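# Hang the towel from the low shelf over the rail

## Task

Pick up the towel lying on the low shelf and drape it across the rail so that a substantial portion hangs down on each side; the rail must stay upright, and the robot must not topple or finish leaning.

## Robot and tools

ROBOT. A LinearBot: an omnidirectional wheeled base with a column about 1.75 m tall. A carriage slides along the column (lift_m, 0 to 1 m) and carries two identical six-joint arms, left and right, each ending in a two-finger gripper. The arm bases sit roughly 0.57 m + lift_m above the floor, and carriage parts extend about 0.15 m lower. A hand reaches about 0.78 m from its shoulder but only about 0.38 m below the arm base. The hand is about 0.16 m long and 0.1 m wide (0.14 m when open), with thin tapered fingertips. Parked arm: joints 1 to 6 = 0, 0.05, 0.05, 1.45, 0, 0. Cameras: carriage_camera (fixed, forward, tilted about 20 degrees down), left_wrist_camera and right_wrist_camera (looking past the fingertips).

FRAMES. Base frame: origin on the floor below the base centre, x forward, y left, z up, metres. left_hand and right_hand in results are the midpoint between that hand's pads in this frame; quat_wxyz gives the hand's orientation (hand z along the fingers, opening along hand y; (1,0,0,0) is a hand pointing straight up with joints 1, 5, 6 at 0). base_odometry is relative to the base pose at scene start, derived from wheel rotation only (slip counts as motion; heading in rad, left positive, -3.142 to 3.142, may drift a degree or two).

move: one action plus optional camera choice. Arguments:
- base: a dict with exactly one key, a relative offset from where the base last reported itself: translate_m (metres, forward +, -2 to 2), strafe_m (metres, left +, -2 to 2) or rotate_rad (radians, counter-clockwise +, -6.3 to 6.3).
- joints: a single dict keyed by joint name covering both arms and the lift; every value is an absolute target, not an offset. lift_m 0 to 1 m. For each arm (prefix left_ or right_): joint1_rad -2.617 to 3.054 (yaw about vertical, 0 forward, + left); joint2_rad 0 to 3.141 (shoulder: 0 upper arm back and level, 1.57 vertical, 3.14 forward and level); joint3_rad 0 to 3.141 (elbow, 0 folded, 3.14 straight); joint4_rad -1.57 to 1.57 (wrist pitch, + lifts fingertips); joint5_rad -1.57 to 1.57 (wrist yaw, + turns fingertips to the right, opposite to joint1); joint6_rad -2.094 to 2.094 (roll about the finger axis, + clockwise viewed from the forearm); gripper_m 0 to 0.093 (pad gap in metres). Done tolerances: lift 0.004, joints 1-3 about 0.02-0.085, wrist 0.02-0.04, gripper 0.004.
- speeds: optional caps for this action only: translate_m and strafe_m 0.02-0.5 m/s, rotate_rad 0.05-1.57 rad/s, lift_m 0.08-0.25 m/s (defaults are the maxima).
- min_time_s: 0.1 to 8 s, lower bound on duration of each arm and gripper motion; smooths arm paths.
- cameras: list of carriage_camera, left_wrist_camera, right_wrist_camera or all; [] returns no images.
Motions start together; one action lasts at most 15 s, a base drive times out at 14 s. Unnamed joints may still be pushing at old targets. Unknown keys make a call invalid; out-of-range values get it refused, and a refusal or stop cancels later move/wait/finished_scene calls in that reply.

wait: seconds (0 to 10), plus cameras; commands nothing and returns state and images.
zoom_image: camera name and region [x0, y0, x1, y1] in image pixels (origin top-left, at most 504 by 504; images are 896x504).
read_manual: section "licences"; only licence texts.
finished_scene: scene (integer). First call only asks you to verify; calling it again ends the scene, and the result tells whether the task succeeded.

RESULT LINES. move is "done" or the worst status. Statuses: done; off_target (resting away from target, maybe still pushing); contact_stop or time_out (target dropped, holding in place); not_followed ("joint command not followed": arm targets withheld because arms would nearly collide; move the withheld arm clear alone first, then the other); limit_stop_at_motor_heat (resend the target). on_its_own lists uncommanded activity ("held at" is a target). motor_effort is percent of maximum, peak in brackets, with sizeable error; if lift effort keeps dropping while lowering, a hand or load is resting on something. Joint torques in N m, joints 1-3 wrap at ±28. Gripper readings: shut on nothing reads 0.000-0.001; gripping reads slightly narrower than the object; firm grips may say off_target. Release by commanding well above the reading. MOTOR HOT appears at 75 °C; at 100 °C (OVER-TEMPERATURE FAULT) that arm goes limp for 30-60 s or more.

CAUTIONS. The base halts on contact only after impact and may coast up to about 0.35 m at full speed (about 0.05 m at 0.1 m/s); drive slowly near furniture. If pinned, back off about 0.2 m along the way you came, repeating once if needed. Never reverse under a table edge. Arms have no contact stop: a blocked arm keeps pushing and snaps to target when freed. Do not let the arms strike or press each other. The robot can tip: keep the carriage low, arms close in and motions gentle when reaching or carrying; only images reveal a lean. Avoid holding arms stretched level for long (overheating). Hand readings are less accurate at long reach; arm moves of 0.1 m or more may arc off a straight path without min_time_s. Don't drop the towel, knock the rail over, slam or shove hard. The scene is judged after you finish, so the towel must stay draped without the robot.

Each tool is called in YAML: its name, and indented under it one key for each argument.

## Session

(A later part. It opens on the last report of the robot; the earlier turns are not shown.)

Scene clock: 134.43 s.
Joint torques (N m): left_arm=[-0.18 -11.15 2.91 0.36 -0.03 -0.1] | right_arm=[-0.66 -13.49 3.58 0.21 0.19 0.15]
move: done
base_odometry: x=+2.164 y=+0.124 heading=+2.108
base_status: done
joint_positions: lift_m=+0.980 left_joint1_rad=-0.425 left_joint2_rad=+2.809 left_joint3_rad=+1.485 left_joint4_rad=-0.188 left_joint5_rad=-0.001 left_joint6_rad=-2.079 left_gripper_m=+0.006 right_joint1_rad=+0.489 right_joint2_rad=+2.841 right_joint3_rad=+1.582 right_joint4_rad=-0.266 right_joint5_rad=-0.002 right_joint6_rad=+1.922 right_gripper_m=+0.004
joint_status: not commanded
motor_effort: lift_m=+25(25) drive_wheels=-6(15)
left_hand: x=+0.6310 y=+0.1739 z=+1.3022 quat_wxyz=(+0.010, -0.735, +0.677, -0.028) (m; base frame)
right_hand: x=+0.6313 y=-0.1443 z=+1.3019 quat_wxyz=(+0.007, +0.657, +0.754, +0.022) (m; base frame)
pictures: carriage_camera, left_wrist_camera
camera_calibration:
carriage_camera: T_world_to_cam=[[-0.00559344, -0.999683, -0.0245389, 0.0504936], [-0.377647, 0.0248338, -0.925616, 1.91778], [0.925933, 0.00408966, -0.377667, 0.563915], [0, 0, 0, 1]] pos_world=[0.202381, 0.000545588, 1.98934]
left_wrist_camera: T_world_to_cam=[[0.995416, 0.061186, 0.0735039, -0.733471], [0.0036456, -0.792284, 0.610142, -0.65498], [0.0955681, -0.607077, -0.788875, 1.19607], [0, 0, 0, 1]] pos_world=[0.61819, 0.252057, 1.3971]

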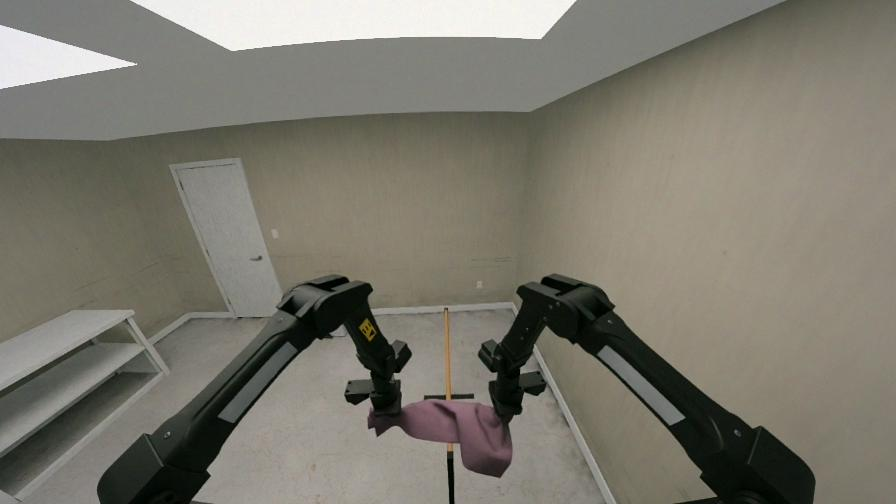

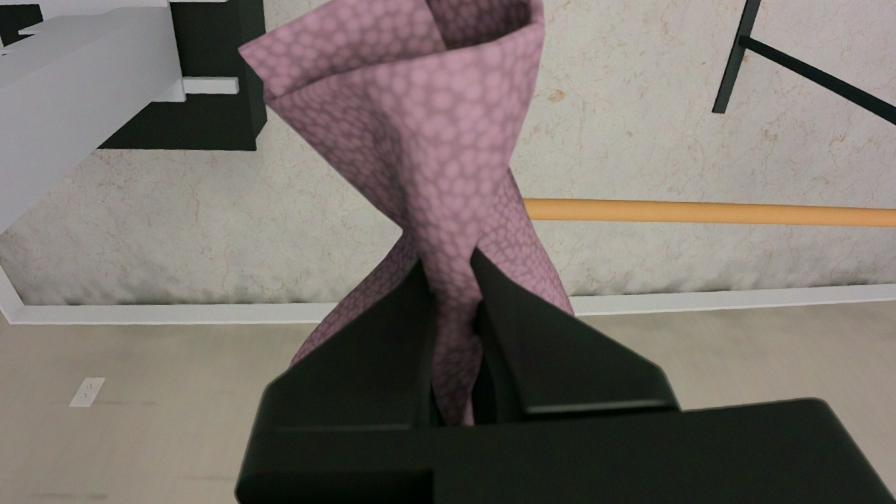

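move:
  base: {"translate_m":0.22}
  speeds: {"translate_m":0.15}
  cameras: ["left_wrist_camera"]

move:
  joints: {"lift_m":0.73}
  speeds: {"lift_m":0.15}

zoom_image:
  camera: "carriage_camera"
  region: [350, 280, 550, 504]

Scene clock: 143.67 s.
Joint torques (N m): left_arm=[-0.14 -11.08 2.88 0.4 -0.06 -0.11] | right_arm=[-0.28 -13.45 3.55 0.22 0.18 0.15]
move: done
base_odometry: x=+2.052 y=+0.314 heading=+2.107
base_status: done
joint_positions: lift_m=+0.980 left_joint1_rad=-0.425 left_joint2_rad=+2.809 left_joint3_rad=+1.485 left_joint4_rad=-0.189 left_joint5_rad=-0.001 left_joint6_rad=-2.079 left_gripper_m=+0.006 right_joint1_rad=+0.488 right_joint2_rad=+2.841 right_joint3_rad=+1.582 right_joint4_rad=-0.266 right_joint5_rad=-0.002 right_joint6_rad=+1.922 right_gripper_m=+0.004
joint_status: not commanded
motor_effort: lift_m=+25(25) drive_wheels=-6(12)
left_hand: x=+0.6308 y=+0.1744 z=+1.3022 quat_wxyz=(+0.010, -0.736, +0.677, -0.027) (m; base frame)
right_hand: x=+0.6315 y=-0.1447 z=+1.3019 quat_wxyz=(+0.007, +0.657, +0.753, +0.021) (m; base frame)
pictures: left_wrist_camera
camera_calibration:
left_wrist_camera: T_world_to_cam=[[0.995471, 0.0618997, 0.0721587, -0.731689], [0.0050981, -0.792664, 0.609637, -0.654815], [0.094934, -0.606508, -0.789389, 1.19731], [0, 0, 0, 1]] pos_world=[0.618047, 0.252422, 1.39714]

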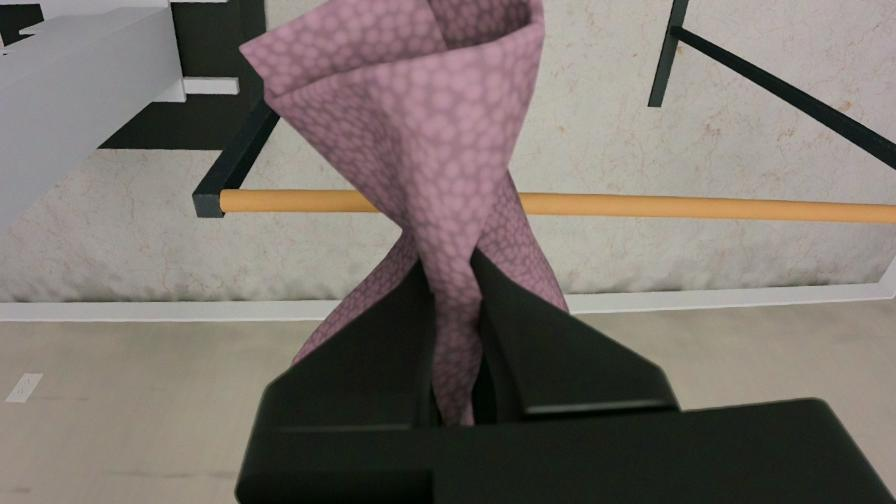

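Scene clock: 145.77 s.
Joint torques (N m): left_arm=[-0.23 -11.18 2.91 0.37 -0.01 -0.09] | right_arm=[-0.02 -13.45 3.59 0.2 0.18 0.14]
move: done
base_odometry: x=+2.052 y=+0.314 heading=+2.107
base_status: not commanded
joint_positions: lift_m=+0.730 left_joint1_rad=-0.425 left_joint2_rad=+2.809 left_joint3_rad=+1.484 left_joint4_rad=-0.188 left_joint5_rad=-0.001 left_joint6_rad=-2.079 left_gripper_m=+0.006 right_joint1_rad=+0.488 right_joint2_rad=+2.841 right_joint3_rad=+1.582 right_joint4_rad=-0.266 right_joint5_rad=-0.002 right_joint6_rad=+1.922 right_gripper_m=+0.004
joint_status: all done
motor_effort: lift_m=+20(20) drive_wheels=-6(7)
left_hand: x=+0.6306 y=+0.1744 z=+1.0527 quat_wxyz=(+0.010, -0.736, +0.677, -0.027) (m; base frame)
right_hand: x=+0.6317 y=-0.1446 z=+1.0526 quat_wxyz=(+0.007, +0.657, +0.753, +0.022) (m; base frame)
pictures: carriage_camera, left_wrist_camera, right_wrist_camera
camera_calibration:
carriage_camera: T_world_to_cam=[[-0.00559344, -0.999683, -0.0245389, 0.0443732], [-0.377647, 0.0248338, -0.925616, 1.68692], [0.925933, 0.00408966, -0.377667, 0.469719], [0, 0, 0, 1]] pos_world=[0.202381, 0.000545588, 1.73993]
left_wrist_camera: T_world_to_cam=[[0.995471, 0.0618997, 0.0721587, -0.713535], [0.0050981, -0.792664, 0.609637, -0.502651], [0.094934, -0.606508, -0.789389, 1.00041], [0, 0, 0, 1]] pos_world=[0.617892, 0.252492, 1.14764]
right_wrist_camera: T_world_to_cam=[[-0.988576, -0.111863, -0.101018, 0.726499], [-0.150005, 0.795586, 0.586977, -0.393543], [0.0147075, 0.595424, -0.803277, 1.05088], [0, 0, 0, 1]] pos_world=[0.64371, -0.231356, 1.14854]

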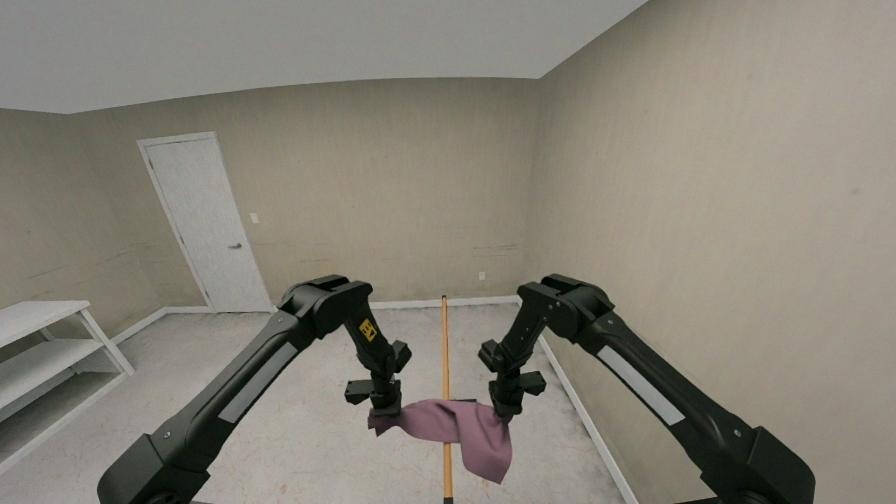

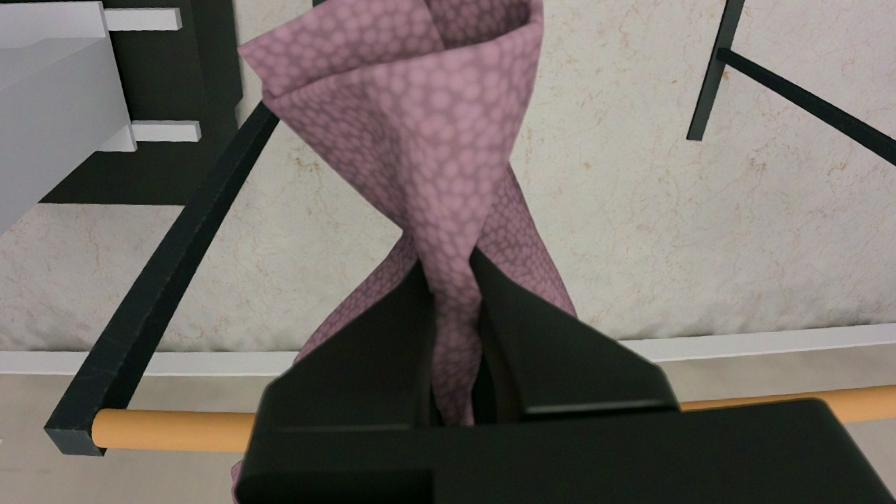

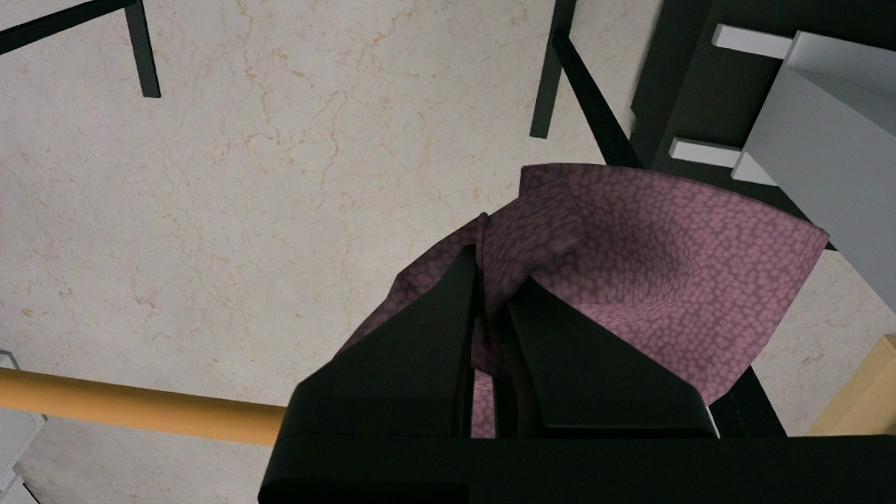

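Scaled by 2.250 from the camera's 896x504 image, which has a finer 1280x720 frame.

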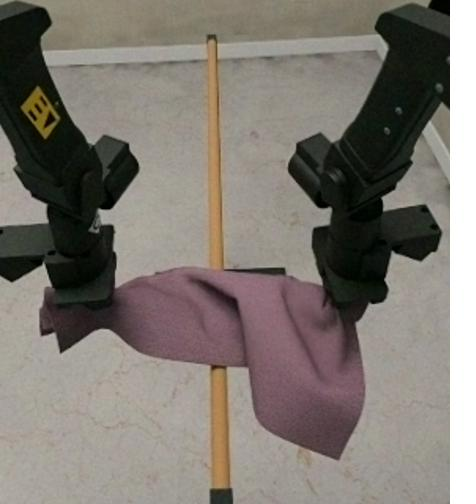

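move:
  joints: {"lift_m":0.65,"left_joint1_rad":-0.551,"left_joint2_rad":2.9,"left_joint3_rad":1.663,"left_joint4_rad":-0.305,"right_joint1_rad":0.59,"right_joint2_rad":2.935,"right_joint3_rad":1.757,"right_joint4_rad":-0.377}
  speeds: {"lift_m":0.1}
  min_time_s: 1.2
  cameras: ["carriage_camera"]

zoom_image:
  camera: "carriage_camera"
  region: [350, 280, 550, 504]

Scene clock: 154.87 s.
Joint torques (N m): left_arm=[-0.79 -10.37 4.78 0.34 -0.03 -0.11] | right_arm=[0.39 -12.26 5.24 0.21 0.17 0.14]
move: done
base_odometry: x=+2.052 y=+0.314 heading=+2.107
base_status: not commanded
joint_positions: lift_m=+0.650 left_joint1_rad=-0.546 left_joint2_rad=+2.863 left_joint3_rad=+1.654 left_joint4_rad=-0.290 left_joint5_rad=-0.001 left_joint6_rad=-2.079 left_gripper_m=+0.006 right_joint1_rad=+0.584 right_joint2_rad=+2.893 right_joint3_rad=+1.750 right_joint4_rad=-0.362 right_joint5_rad=-0.002 right_joint6_rad=+1.922 right_gripper_m=+0.004
joint_status: all done
motor_effort: lift_m=+20(20) drive_wheels=+7(7)
left_hand: x=+0.6356 y=+0.1145 z=+0.9743 quat_wxyz=(+0.010, -0.693, +0.720, -0.034) (m; base frame)
right_hand: x=+0.6383 y=-0.0924 z=+0.9764 quat_wxyz=(+0.009, +0.620, +0.784, +0.031) (m; base frame)
pictures: carriage_camera
camera_calibration:
carriage_camera: T_world_to_cam=[[-0.00559344, -0.999683, -0.0245389, 0.0424098], [-0.377647, 0.0248338, -0.925616, 1.61286], [0.925933, 0.00408966, -0.377667, 0.439501], [0, 0, 0, 1]] pos_world=[0.202381, 0.000545588, 1.65991]

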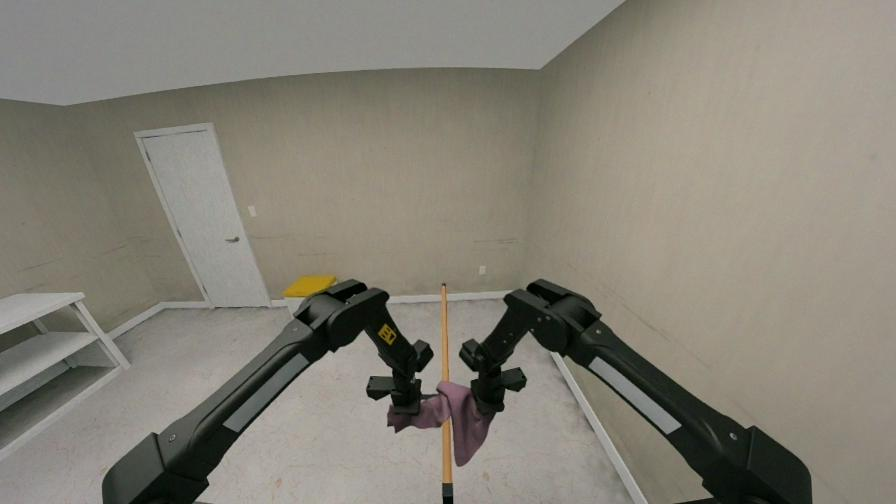

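Scaled by 2.250 from the camera's 896x504 image, which has a finer 1280x720 frame.

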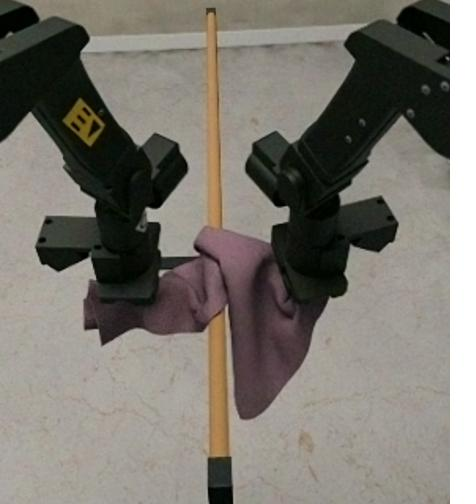

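move:
  joints: {"lift_m":0.57}
  speeds: {"lift_m":0.1}

zoom_image:
  camera: "carriage_camera"
  region: [350, 280, 550, 504]

Scene clock: 159.10 s.
Joint torques (N m): left_arm=[-0.25 -10.55 3.7 0.3 -0.14 -0.1] | right_arm=[0.03 -12.4 4.66 0.16 0.19 0.15]
move: done
base_odometry: x=+2.052 y=+0.314 heading=+2.107
base_status: not commanded
joint_positions: lift_m=+0.570 left_joint1_rad=-0.552 left_joint2_rad=+2.864 left_joint3_rad=+1.669 left_joint4_rad=-0.281 left_joint5_rad=+0.010 left_joint6_rad=-2.079 left_gripper_m=+0.006 right_joint1_rad=+0.588 right_joint2_rad=+2.896 right_joint3_rad=+1.758 right_joint4_rad=-0.365 right_joint5_rad=-0.003 right_joint6_rad=+1.922 right_gripper_m=+0.004
joint_status: all done
motor_effort: lift_m=+20(20) drive_wheels=-6(7)
left_hand: x=+0.6405 y=+0.1061 z=+0.8965 quat_wxyz=(+0.007, -0.690, +0.722, -0.047) (m; base frame)
right_hand: x=+0.6388 y=-0.0898 z=+0.8967 quat_wxyz=(+0.009, +0.618, +0.785, +0.033) (m; base frame)
pictures: carriage_camera, left_wrist_camera, right_wrist_camera
camera_calibration:
carriage_camera: T_world_to_cam=[[-0.00559344, -0.999683, -0.0245389, 0.0404476], [-0.377647, 0.0248338, -0.925616, 1.53884], [0.925933, 0.00408966, -0.377667, 0.409302], [0, 0, 0, 1]] pos_world=[0.202381, 0.000545588, 1.57995]
left_wrist_camera: T_world_to_cam=[[0.993026, -0.0638753, 0.0990933, -0.717088], [-0.112243, -0.769375, 0.62886, -0.406206], [0.0360713, -0.635596, -0.771178, 0.859167], [0, 0, 0, 1]] pos_world=[0.635502, 0.187755, 0.989076]
right_wrist_camera: T_world_to_cam=[[-0.970531, -0.208566, -0.120706, 0.721316], [-0.238994, 0.768959, 0.592945, -0.295489], [-0.0308506, 0.604319, -0.796145, 0.916459], [0, 0, 0, 1]] pos_world=[0.657713, -0.176172, 0.99191]

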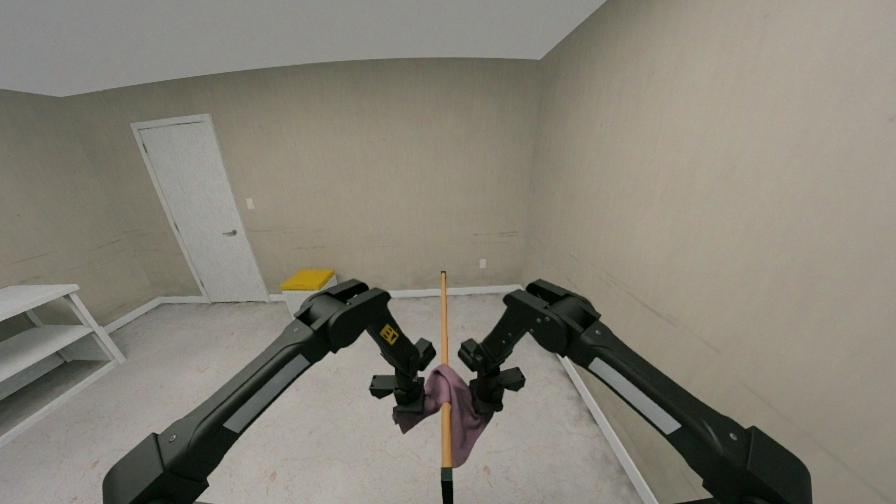

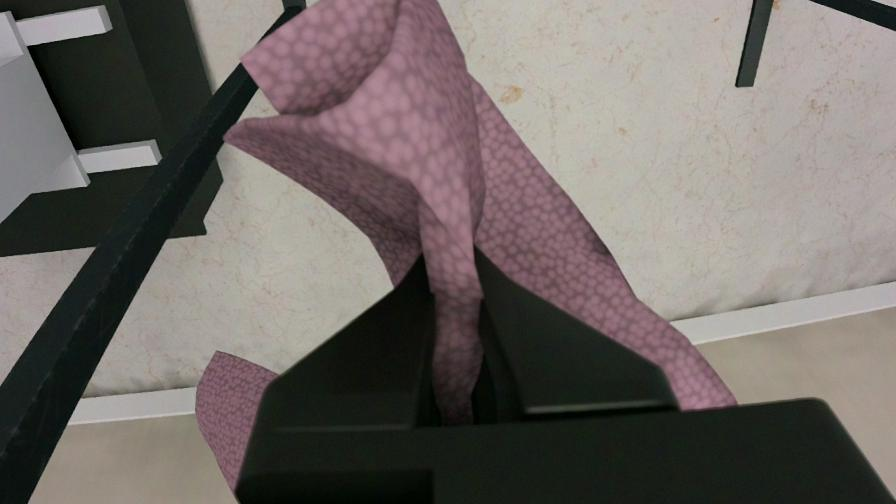

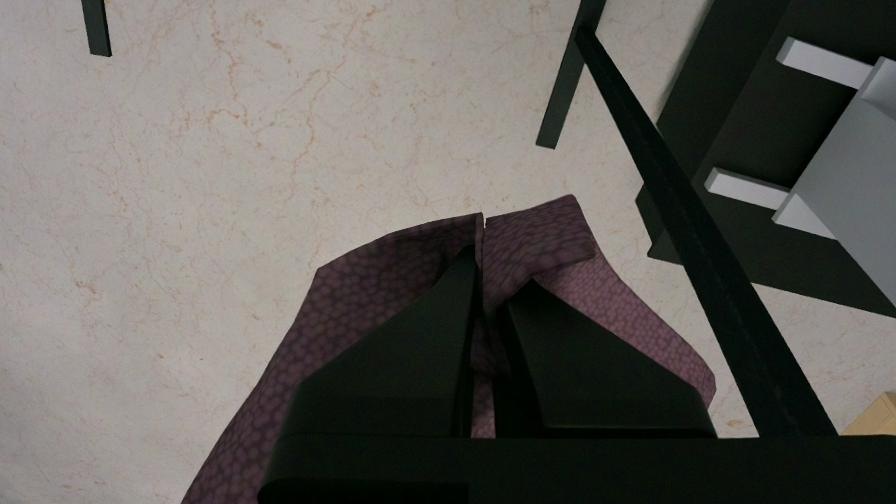

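Scaled by 2.250 from the camera's 896x504 image, which has a finer 1280x720 frame.

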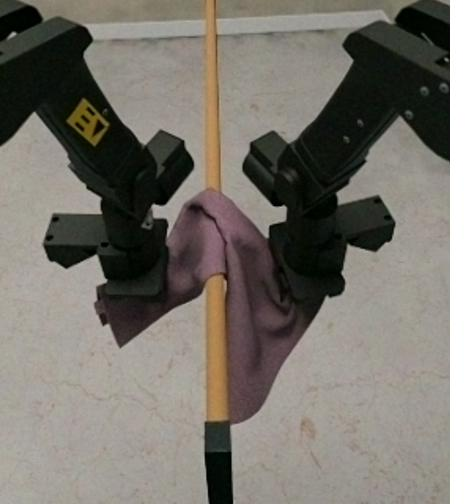

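move:
  joints: {"left_gripper_m":0.07,"right_gripper_m":0.07}
  min_time_s: 2
  cameras: ["carriage_camera","left_wrist_camera","right_wrist_camera"]

zoom_image:
  camera: "carriage_camera"
  region: [350, 280, 550, 504]

Scene clock: 168.30 s.
Joint torques (N m): left_arm=[-0.31 -10.52 3.7 0.3 -0.13 -0.11] | right_arm=[0.01 -12.45 4.64 0.19 0.2 0.15]
move: done
base_odometry: x=+2.052 y=+0.314 heading=+2.107
base_status: not commanded
joint_positions: lift_m=+0.570 left_joint1_rad=-0.552 left_joint2_rad=+2.864 left_joint3_rad=+1.669 left_joint4_rad=-0.285 left_joint5_rad=+0.008 left_joint6_rad=-2.079 left_gripper_m=+0.070 right_joint1_rad=+0.588 right_joint2_rad=+2.896 right_joint3_rad=+1.758 right_joint4_rad=-0.365 right_joint5_rad=-0.003 right_joint6_rad=+1.922 right_gripper_m=+0.070
joint_status: all done
motor_effort: lift_m=+20(20) drive_wheels=+6(7)
left_hand: x=+0.6399 y=+0.1067 z=+0.8964 quat_wxyz=(+0.007, -0.690, +0.722, -0.045) (m; base frame)
right_hand: x=+0.6386 y=-0.0895 z=+0.8967 quat_wxyz=(+0.009, +0.618, +0.785, +0.033) (m; base frame)
pictures: carriage_camera, left_wrist_camera, right_wrist_camera
camera_calibration:
carriage_camera: T_world_to_cam=[[-0.00559344, -0.999683, -0.0245389, 0.0404476], [-0.377647, 0.0248338, -0.925616, 1.53884], [0.925933, 0.00408966, -0.377667, 0.409302], [0, 0, 0, 1]] pos_world=[0.202381, 0.000545588, 1.57995]
left_wrist_camera: T_world_to_cam=[[0.99326, -0.0640417, 0.0966071, -0.714337], [-0.110701, -0.771127, 0.626984, -0.404874], [0.0343431, -0.633453, -0.773019, 0.862041], [0, 0, 0, 1]] pos_world=[0.635097, 0.188105, 0.989233]
right_wrist_camera: T_world_to_cam=[[-0.970372, -0.209307, -0.120706, 0.721022], [-0.23958, 0.768777, 0.592945, -0.295396], [-0.0313116, 0.604296, -0.796145, 0.916573], [0, 0, 0, 1]] pos_world=[0.657588, -0.175873, 0.99191]

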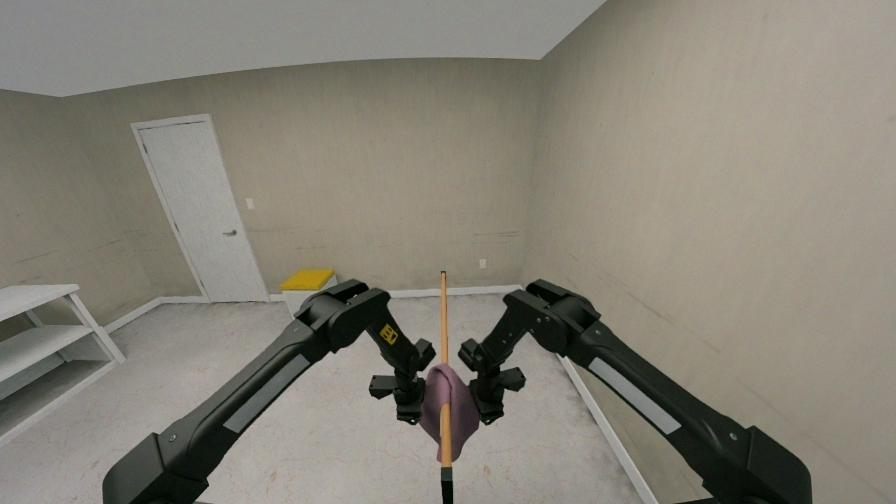

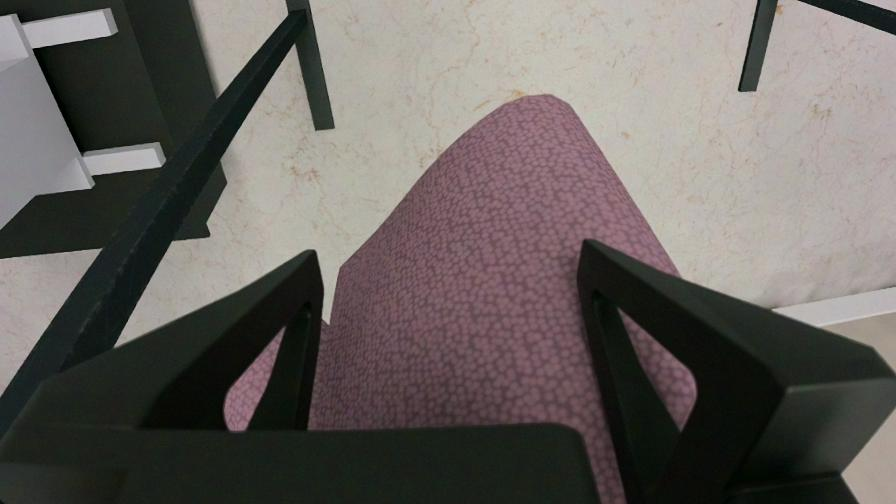

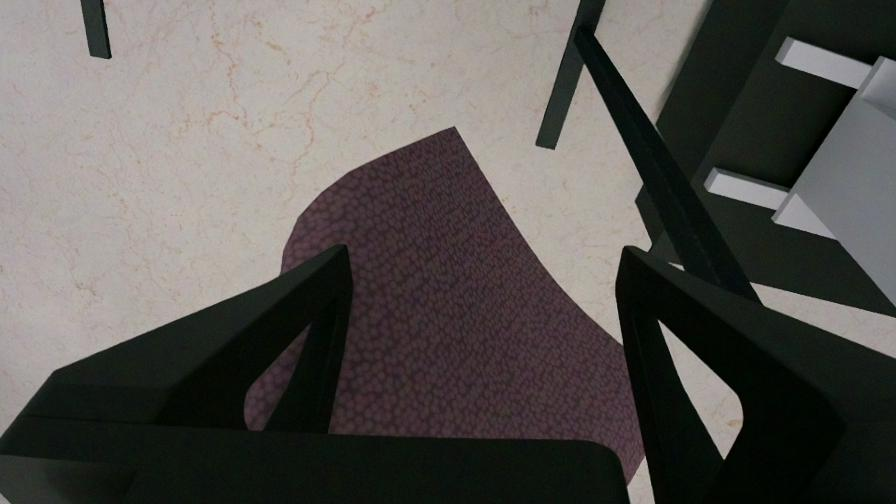

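Scaled by 2.250 from the camera's 896x504 image, which has a finer 1280x720 frame.

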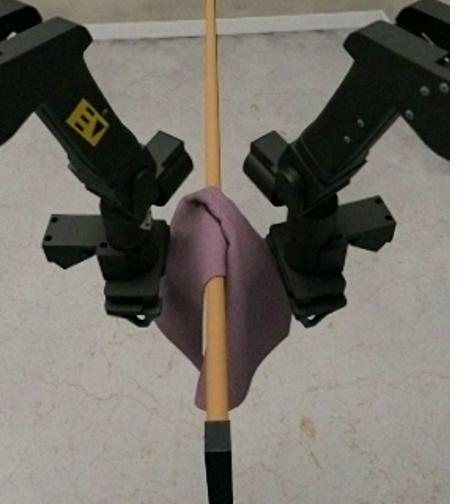

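move:
  joints: {"left_joint1_rad":-0.1,"right_joint1_rad":0.1}
  min_time_s: 2.5
  cameras: ["carriage_camera"]

zoom_image:
  camera: "carriage_camera"
  region: [320, 280, 570, 504]

Scene clock: 173.93 s.
Joint torques (N m): left_arm=[0.09 -10.48 3.79 0.3 -0.15 -0.1] | right_arm=[-0.72 -12.42 4.57 0.19 0.17 0.15]
move: done
base_odometry: x=+2.052 y=+0.314 heading=+2.107
base_status: not commanded
joint_positions: lift_m=+0.570 left_joint1_rad=-0.104 left_joint2_rad=+2.864 left_joint3_rad=+1.669 left_joint4_rad=-0.285 left_joint5_rad=+0.007 left_joint6_rad=-2.079 left_gripper_m=+0.070 right_joint1_rad=+0.105 right_joint2_rad=+2.896 right_joint3_rad=+1.758 right_joint4_rad=-0.365 right_joint5_rad=-0.003 right_joint6_rad=+1.922 right_gripper_m=+0.070
joint_status: all done
motor_effort: lift_m=+20(20) drive_wheels=+6(7)
left_hand: x=+0.7038 y=+0.2924 z=+0.8964 quat_wxyz=(+0.018, -0.834, +0.551, -0.042) (m; base frame)
right_hand: x=+0.7120 y=-0.2920 z=+0.8967 quat_wxyz=(+0.017, +0.788, +0.615, +0.030) (m; base frame)
pictures: carriage_camera
camera_calibration:
carriage_camera: T_world_to_cam=[[-0.00559344, -0.999683, -0.0245389, 0.0404476], [-0.377647, 0.0248338, -0.925616, 1.53884], [0.925933, 0.00408966, -0.377667, 0.409302], [0, 0, 0, 1]] pos_world=[0.202381, 0.000545588, 1.57995]

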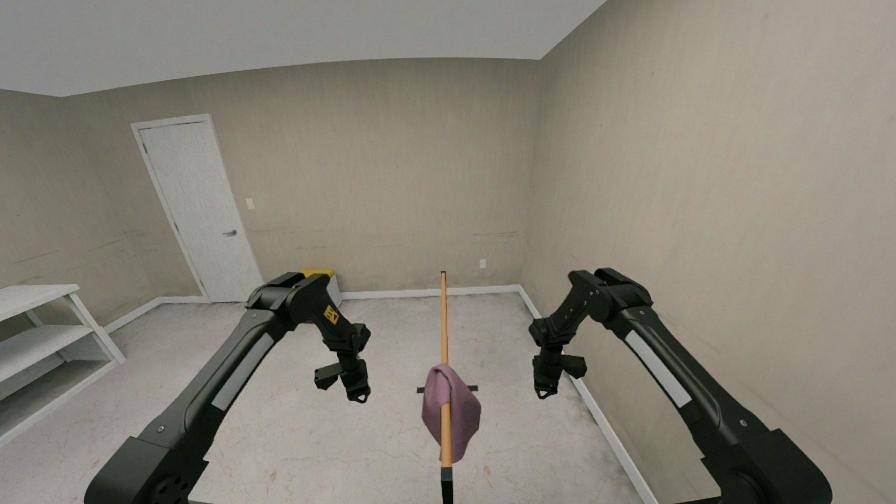

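Scaled by 2.016 from the camera's 896x504 image, which has a finer 1280x720 frame.

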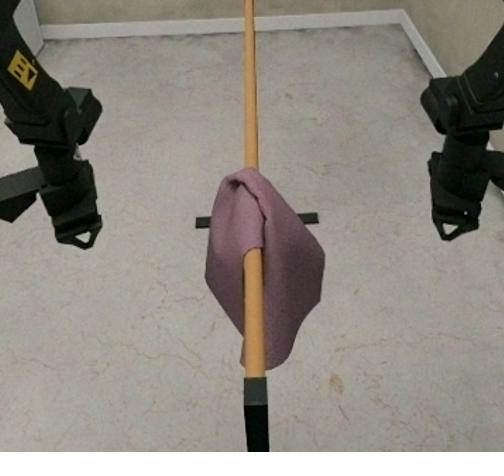

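move:
  base: {"translate_m":-0.3}
  speeds: {"translate_m":0.2}
  cameras: ["carriage_camera"]

move:
  joints: {"lift_m":0.2,"left_joint1_rad":0.1,"right_joint1_rad":-0.1}
  speeds: {"lift_m":0.2}
  cameras: ["carriage_camera"]

zoom_image:
  camera: "carriage_camera"
  region: [320, 200, 570, 404]

Scene clock: 181.07 s.
Joint torques (N m): left_arm=[-0.03 -10.54 3.71 0.36 -0.11 -0.1] | right_arm=[-0.61 -12.55 4.57 0.2 0.17 0.15]
move: done
base_odometry: x=+2.205 y=+0.056 heading=+2.106
base_status: done
joint_positions: lift_m=+0.570 left_joint1_rad=-0.103 left_joint2_rad=+2.864 left_joint3_rad=+1.669 left_joint4_rad=-0.291 left_joint5_rad=+0.005 left_joint6_rad=-2.079 left_gripper_m=+0.070 right_joint1_rad=+0.104 right_joint2_rad=+2.896 right_joint3_rad=+1.758 right_joint4_rad=-0.368 right_joint5_rad=-0.002 right_joint6_rad=+1.922 right_gripper_m=+0.070
joint_status: not commanded
motor_effort: lift_m=+20(20) drive_wheels=-2(13)
left_hand: x=+0.7022 y=+0.2935 z=+0.8962 quat_wxyz=(+0.017, -0.834, +0.550, -0.038) (m; base frame)
right_hand: x=+0.7113 y=-0.2927 z=+0.8967 quat_wxyz=(+0.016, +0.789, +0.614, +0.028) (m; base frame)
pictures: carriage_camera
camera_calibration:
carriage_camera: T_world_to_cam=[[-0.00559344, -0.999683, -0.0245389, 0.0404476], [-0.377647, 0.0248338, -0.925616, 1.53884], [0.925933, 0.00408966, -0.377667, 0.409302], [0, 0, 0, 1]] pos_world=[0.202381, 0.000545588, 1.57995]

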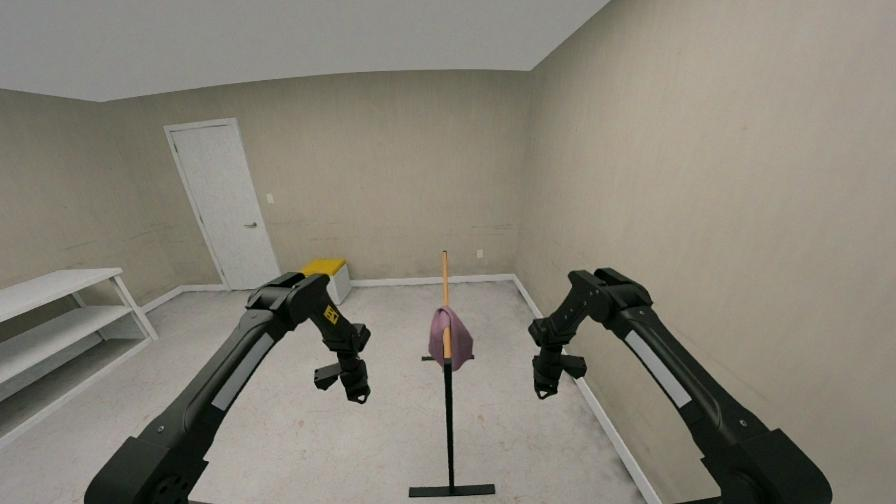

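Scene clock: 183.40 s.
Joint torques (N m): left_arm=[-0.44 -11.4 3.6 0.39 -0.05 -0.09] | right_arm=[-0.01 -13.14 4.53 0.23 0.13 0.16]
move: done
base_odometry: x=+2.205 y=+0.056 heading=+2.106
base_status: not commanded
joint_positions: lift_m=+0.200 left_joint1_rad=+0.100 left_joint2_rad=+2.875 left_joint3_rad=+1.669 left_joint4_rad=-0.295 left_joint5_rad=+0.000 left_joint6_rad=-2.079 left_gripper_m=+0.070 right_joint1_rad=-0.102 right_joint2_rad=+2.905 right_joint3_rad=+1.759 right_joint4_rad=-0.370 right_joint5_rad=+0.002 right_joint6_rad=+1.922 right_gripper_m=+0.070
joint_status: all done
motor_effort: lift_m=+20(21) drive_wheels=-2(3)
left_hand: x=+0.6974 y=+0.3833 z=+0.5217 quat_wxyz=(+0.019, -0.886, +0.463, -0.029) (m; base frame)
right_hand: x=+0.7080 y=-0.3855 z=+0.5229 quat_wxyz=(+0.018, +0.848, +0.530, +0.021) (m; base frame)
pictures: carriage_camera
camera_calibration:
carriage_camera: T_world_to_cam=[[-0.00559344, -0.999683, -0.0245389, 0.0313678], [-0.377647, 0.0248338, -0.925616, 1.19635], [0.925933, 0.00408966, -0.377667, 0.269558], [0, 0, 0, 1]] pos_world=[0.202381, 0.000545588, 1.20993]

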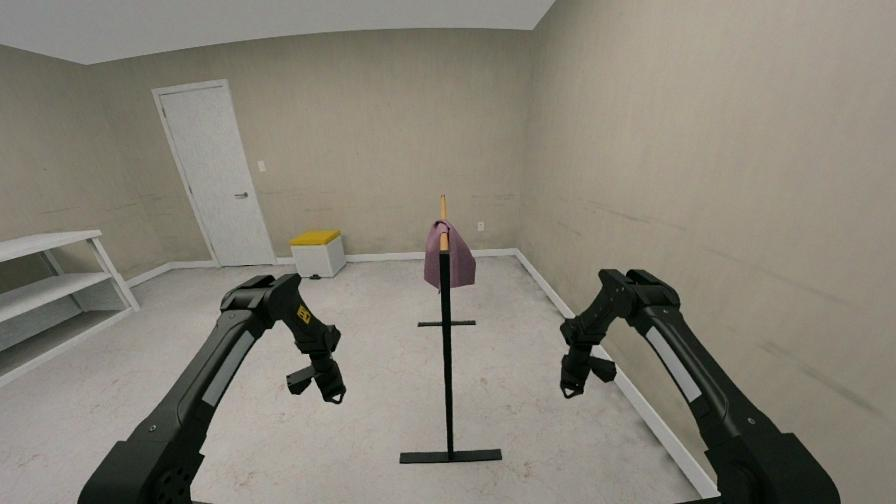

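Scaled by 2.016 from the camera's 896x504 image, which has a finer 1280x720 frame.

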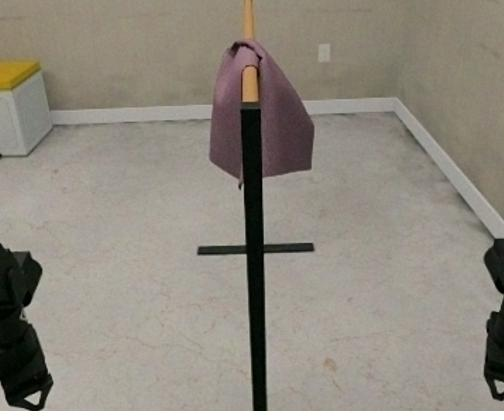

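Both sides hang well.

finished_scene:
  scene: 2

This call ended nothing. Check each condition of the task against the scene as it is now, look again where you are not sure, and mend what is not met. Then call finished_scene again.

finished_scene:
  scene: 2

The scene is finished: the task was done.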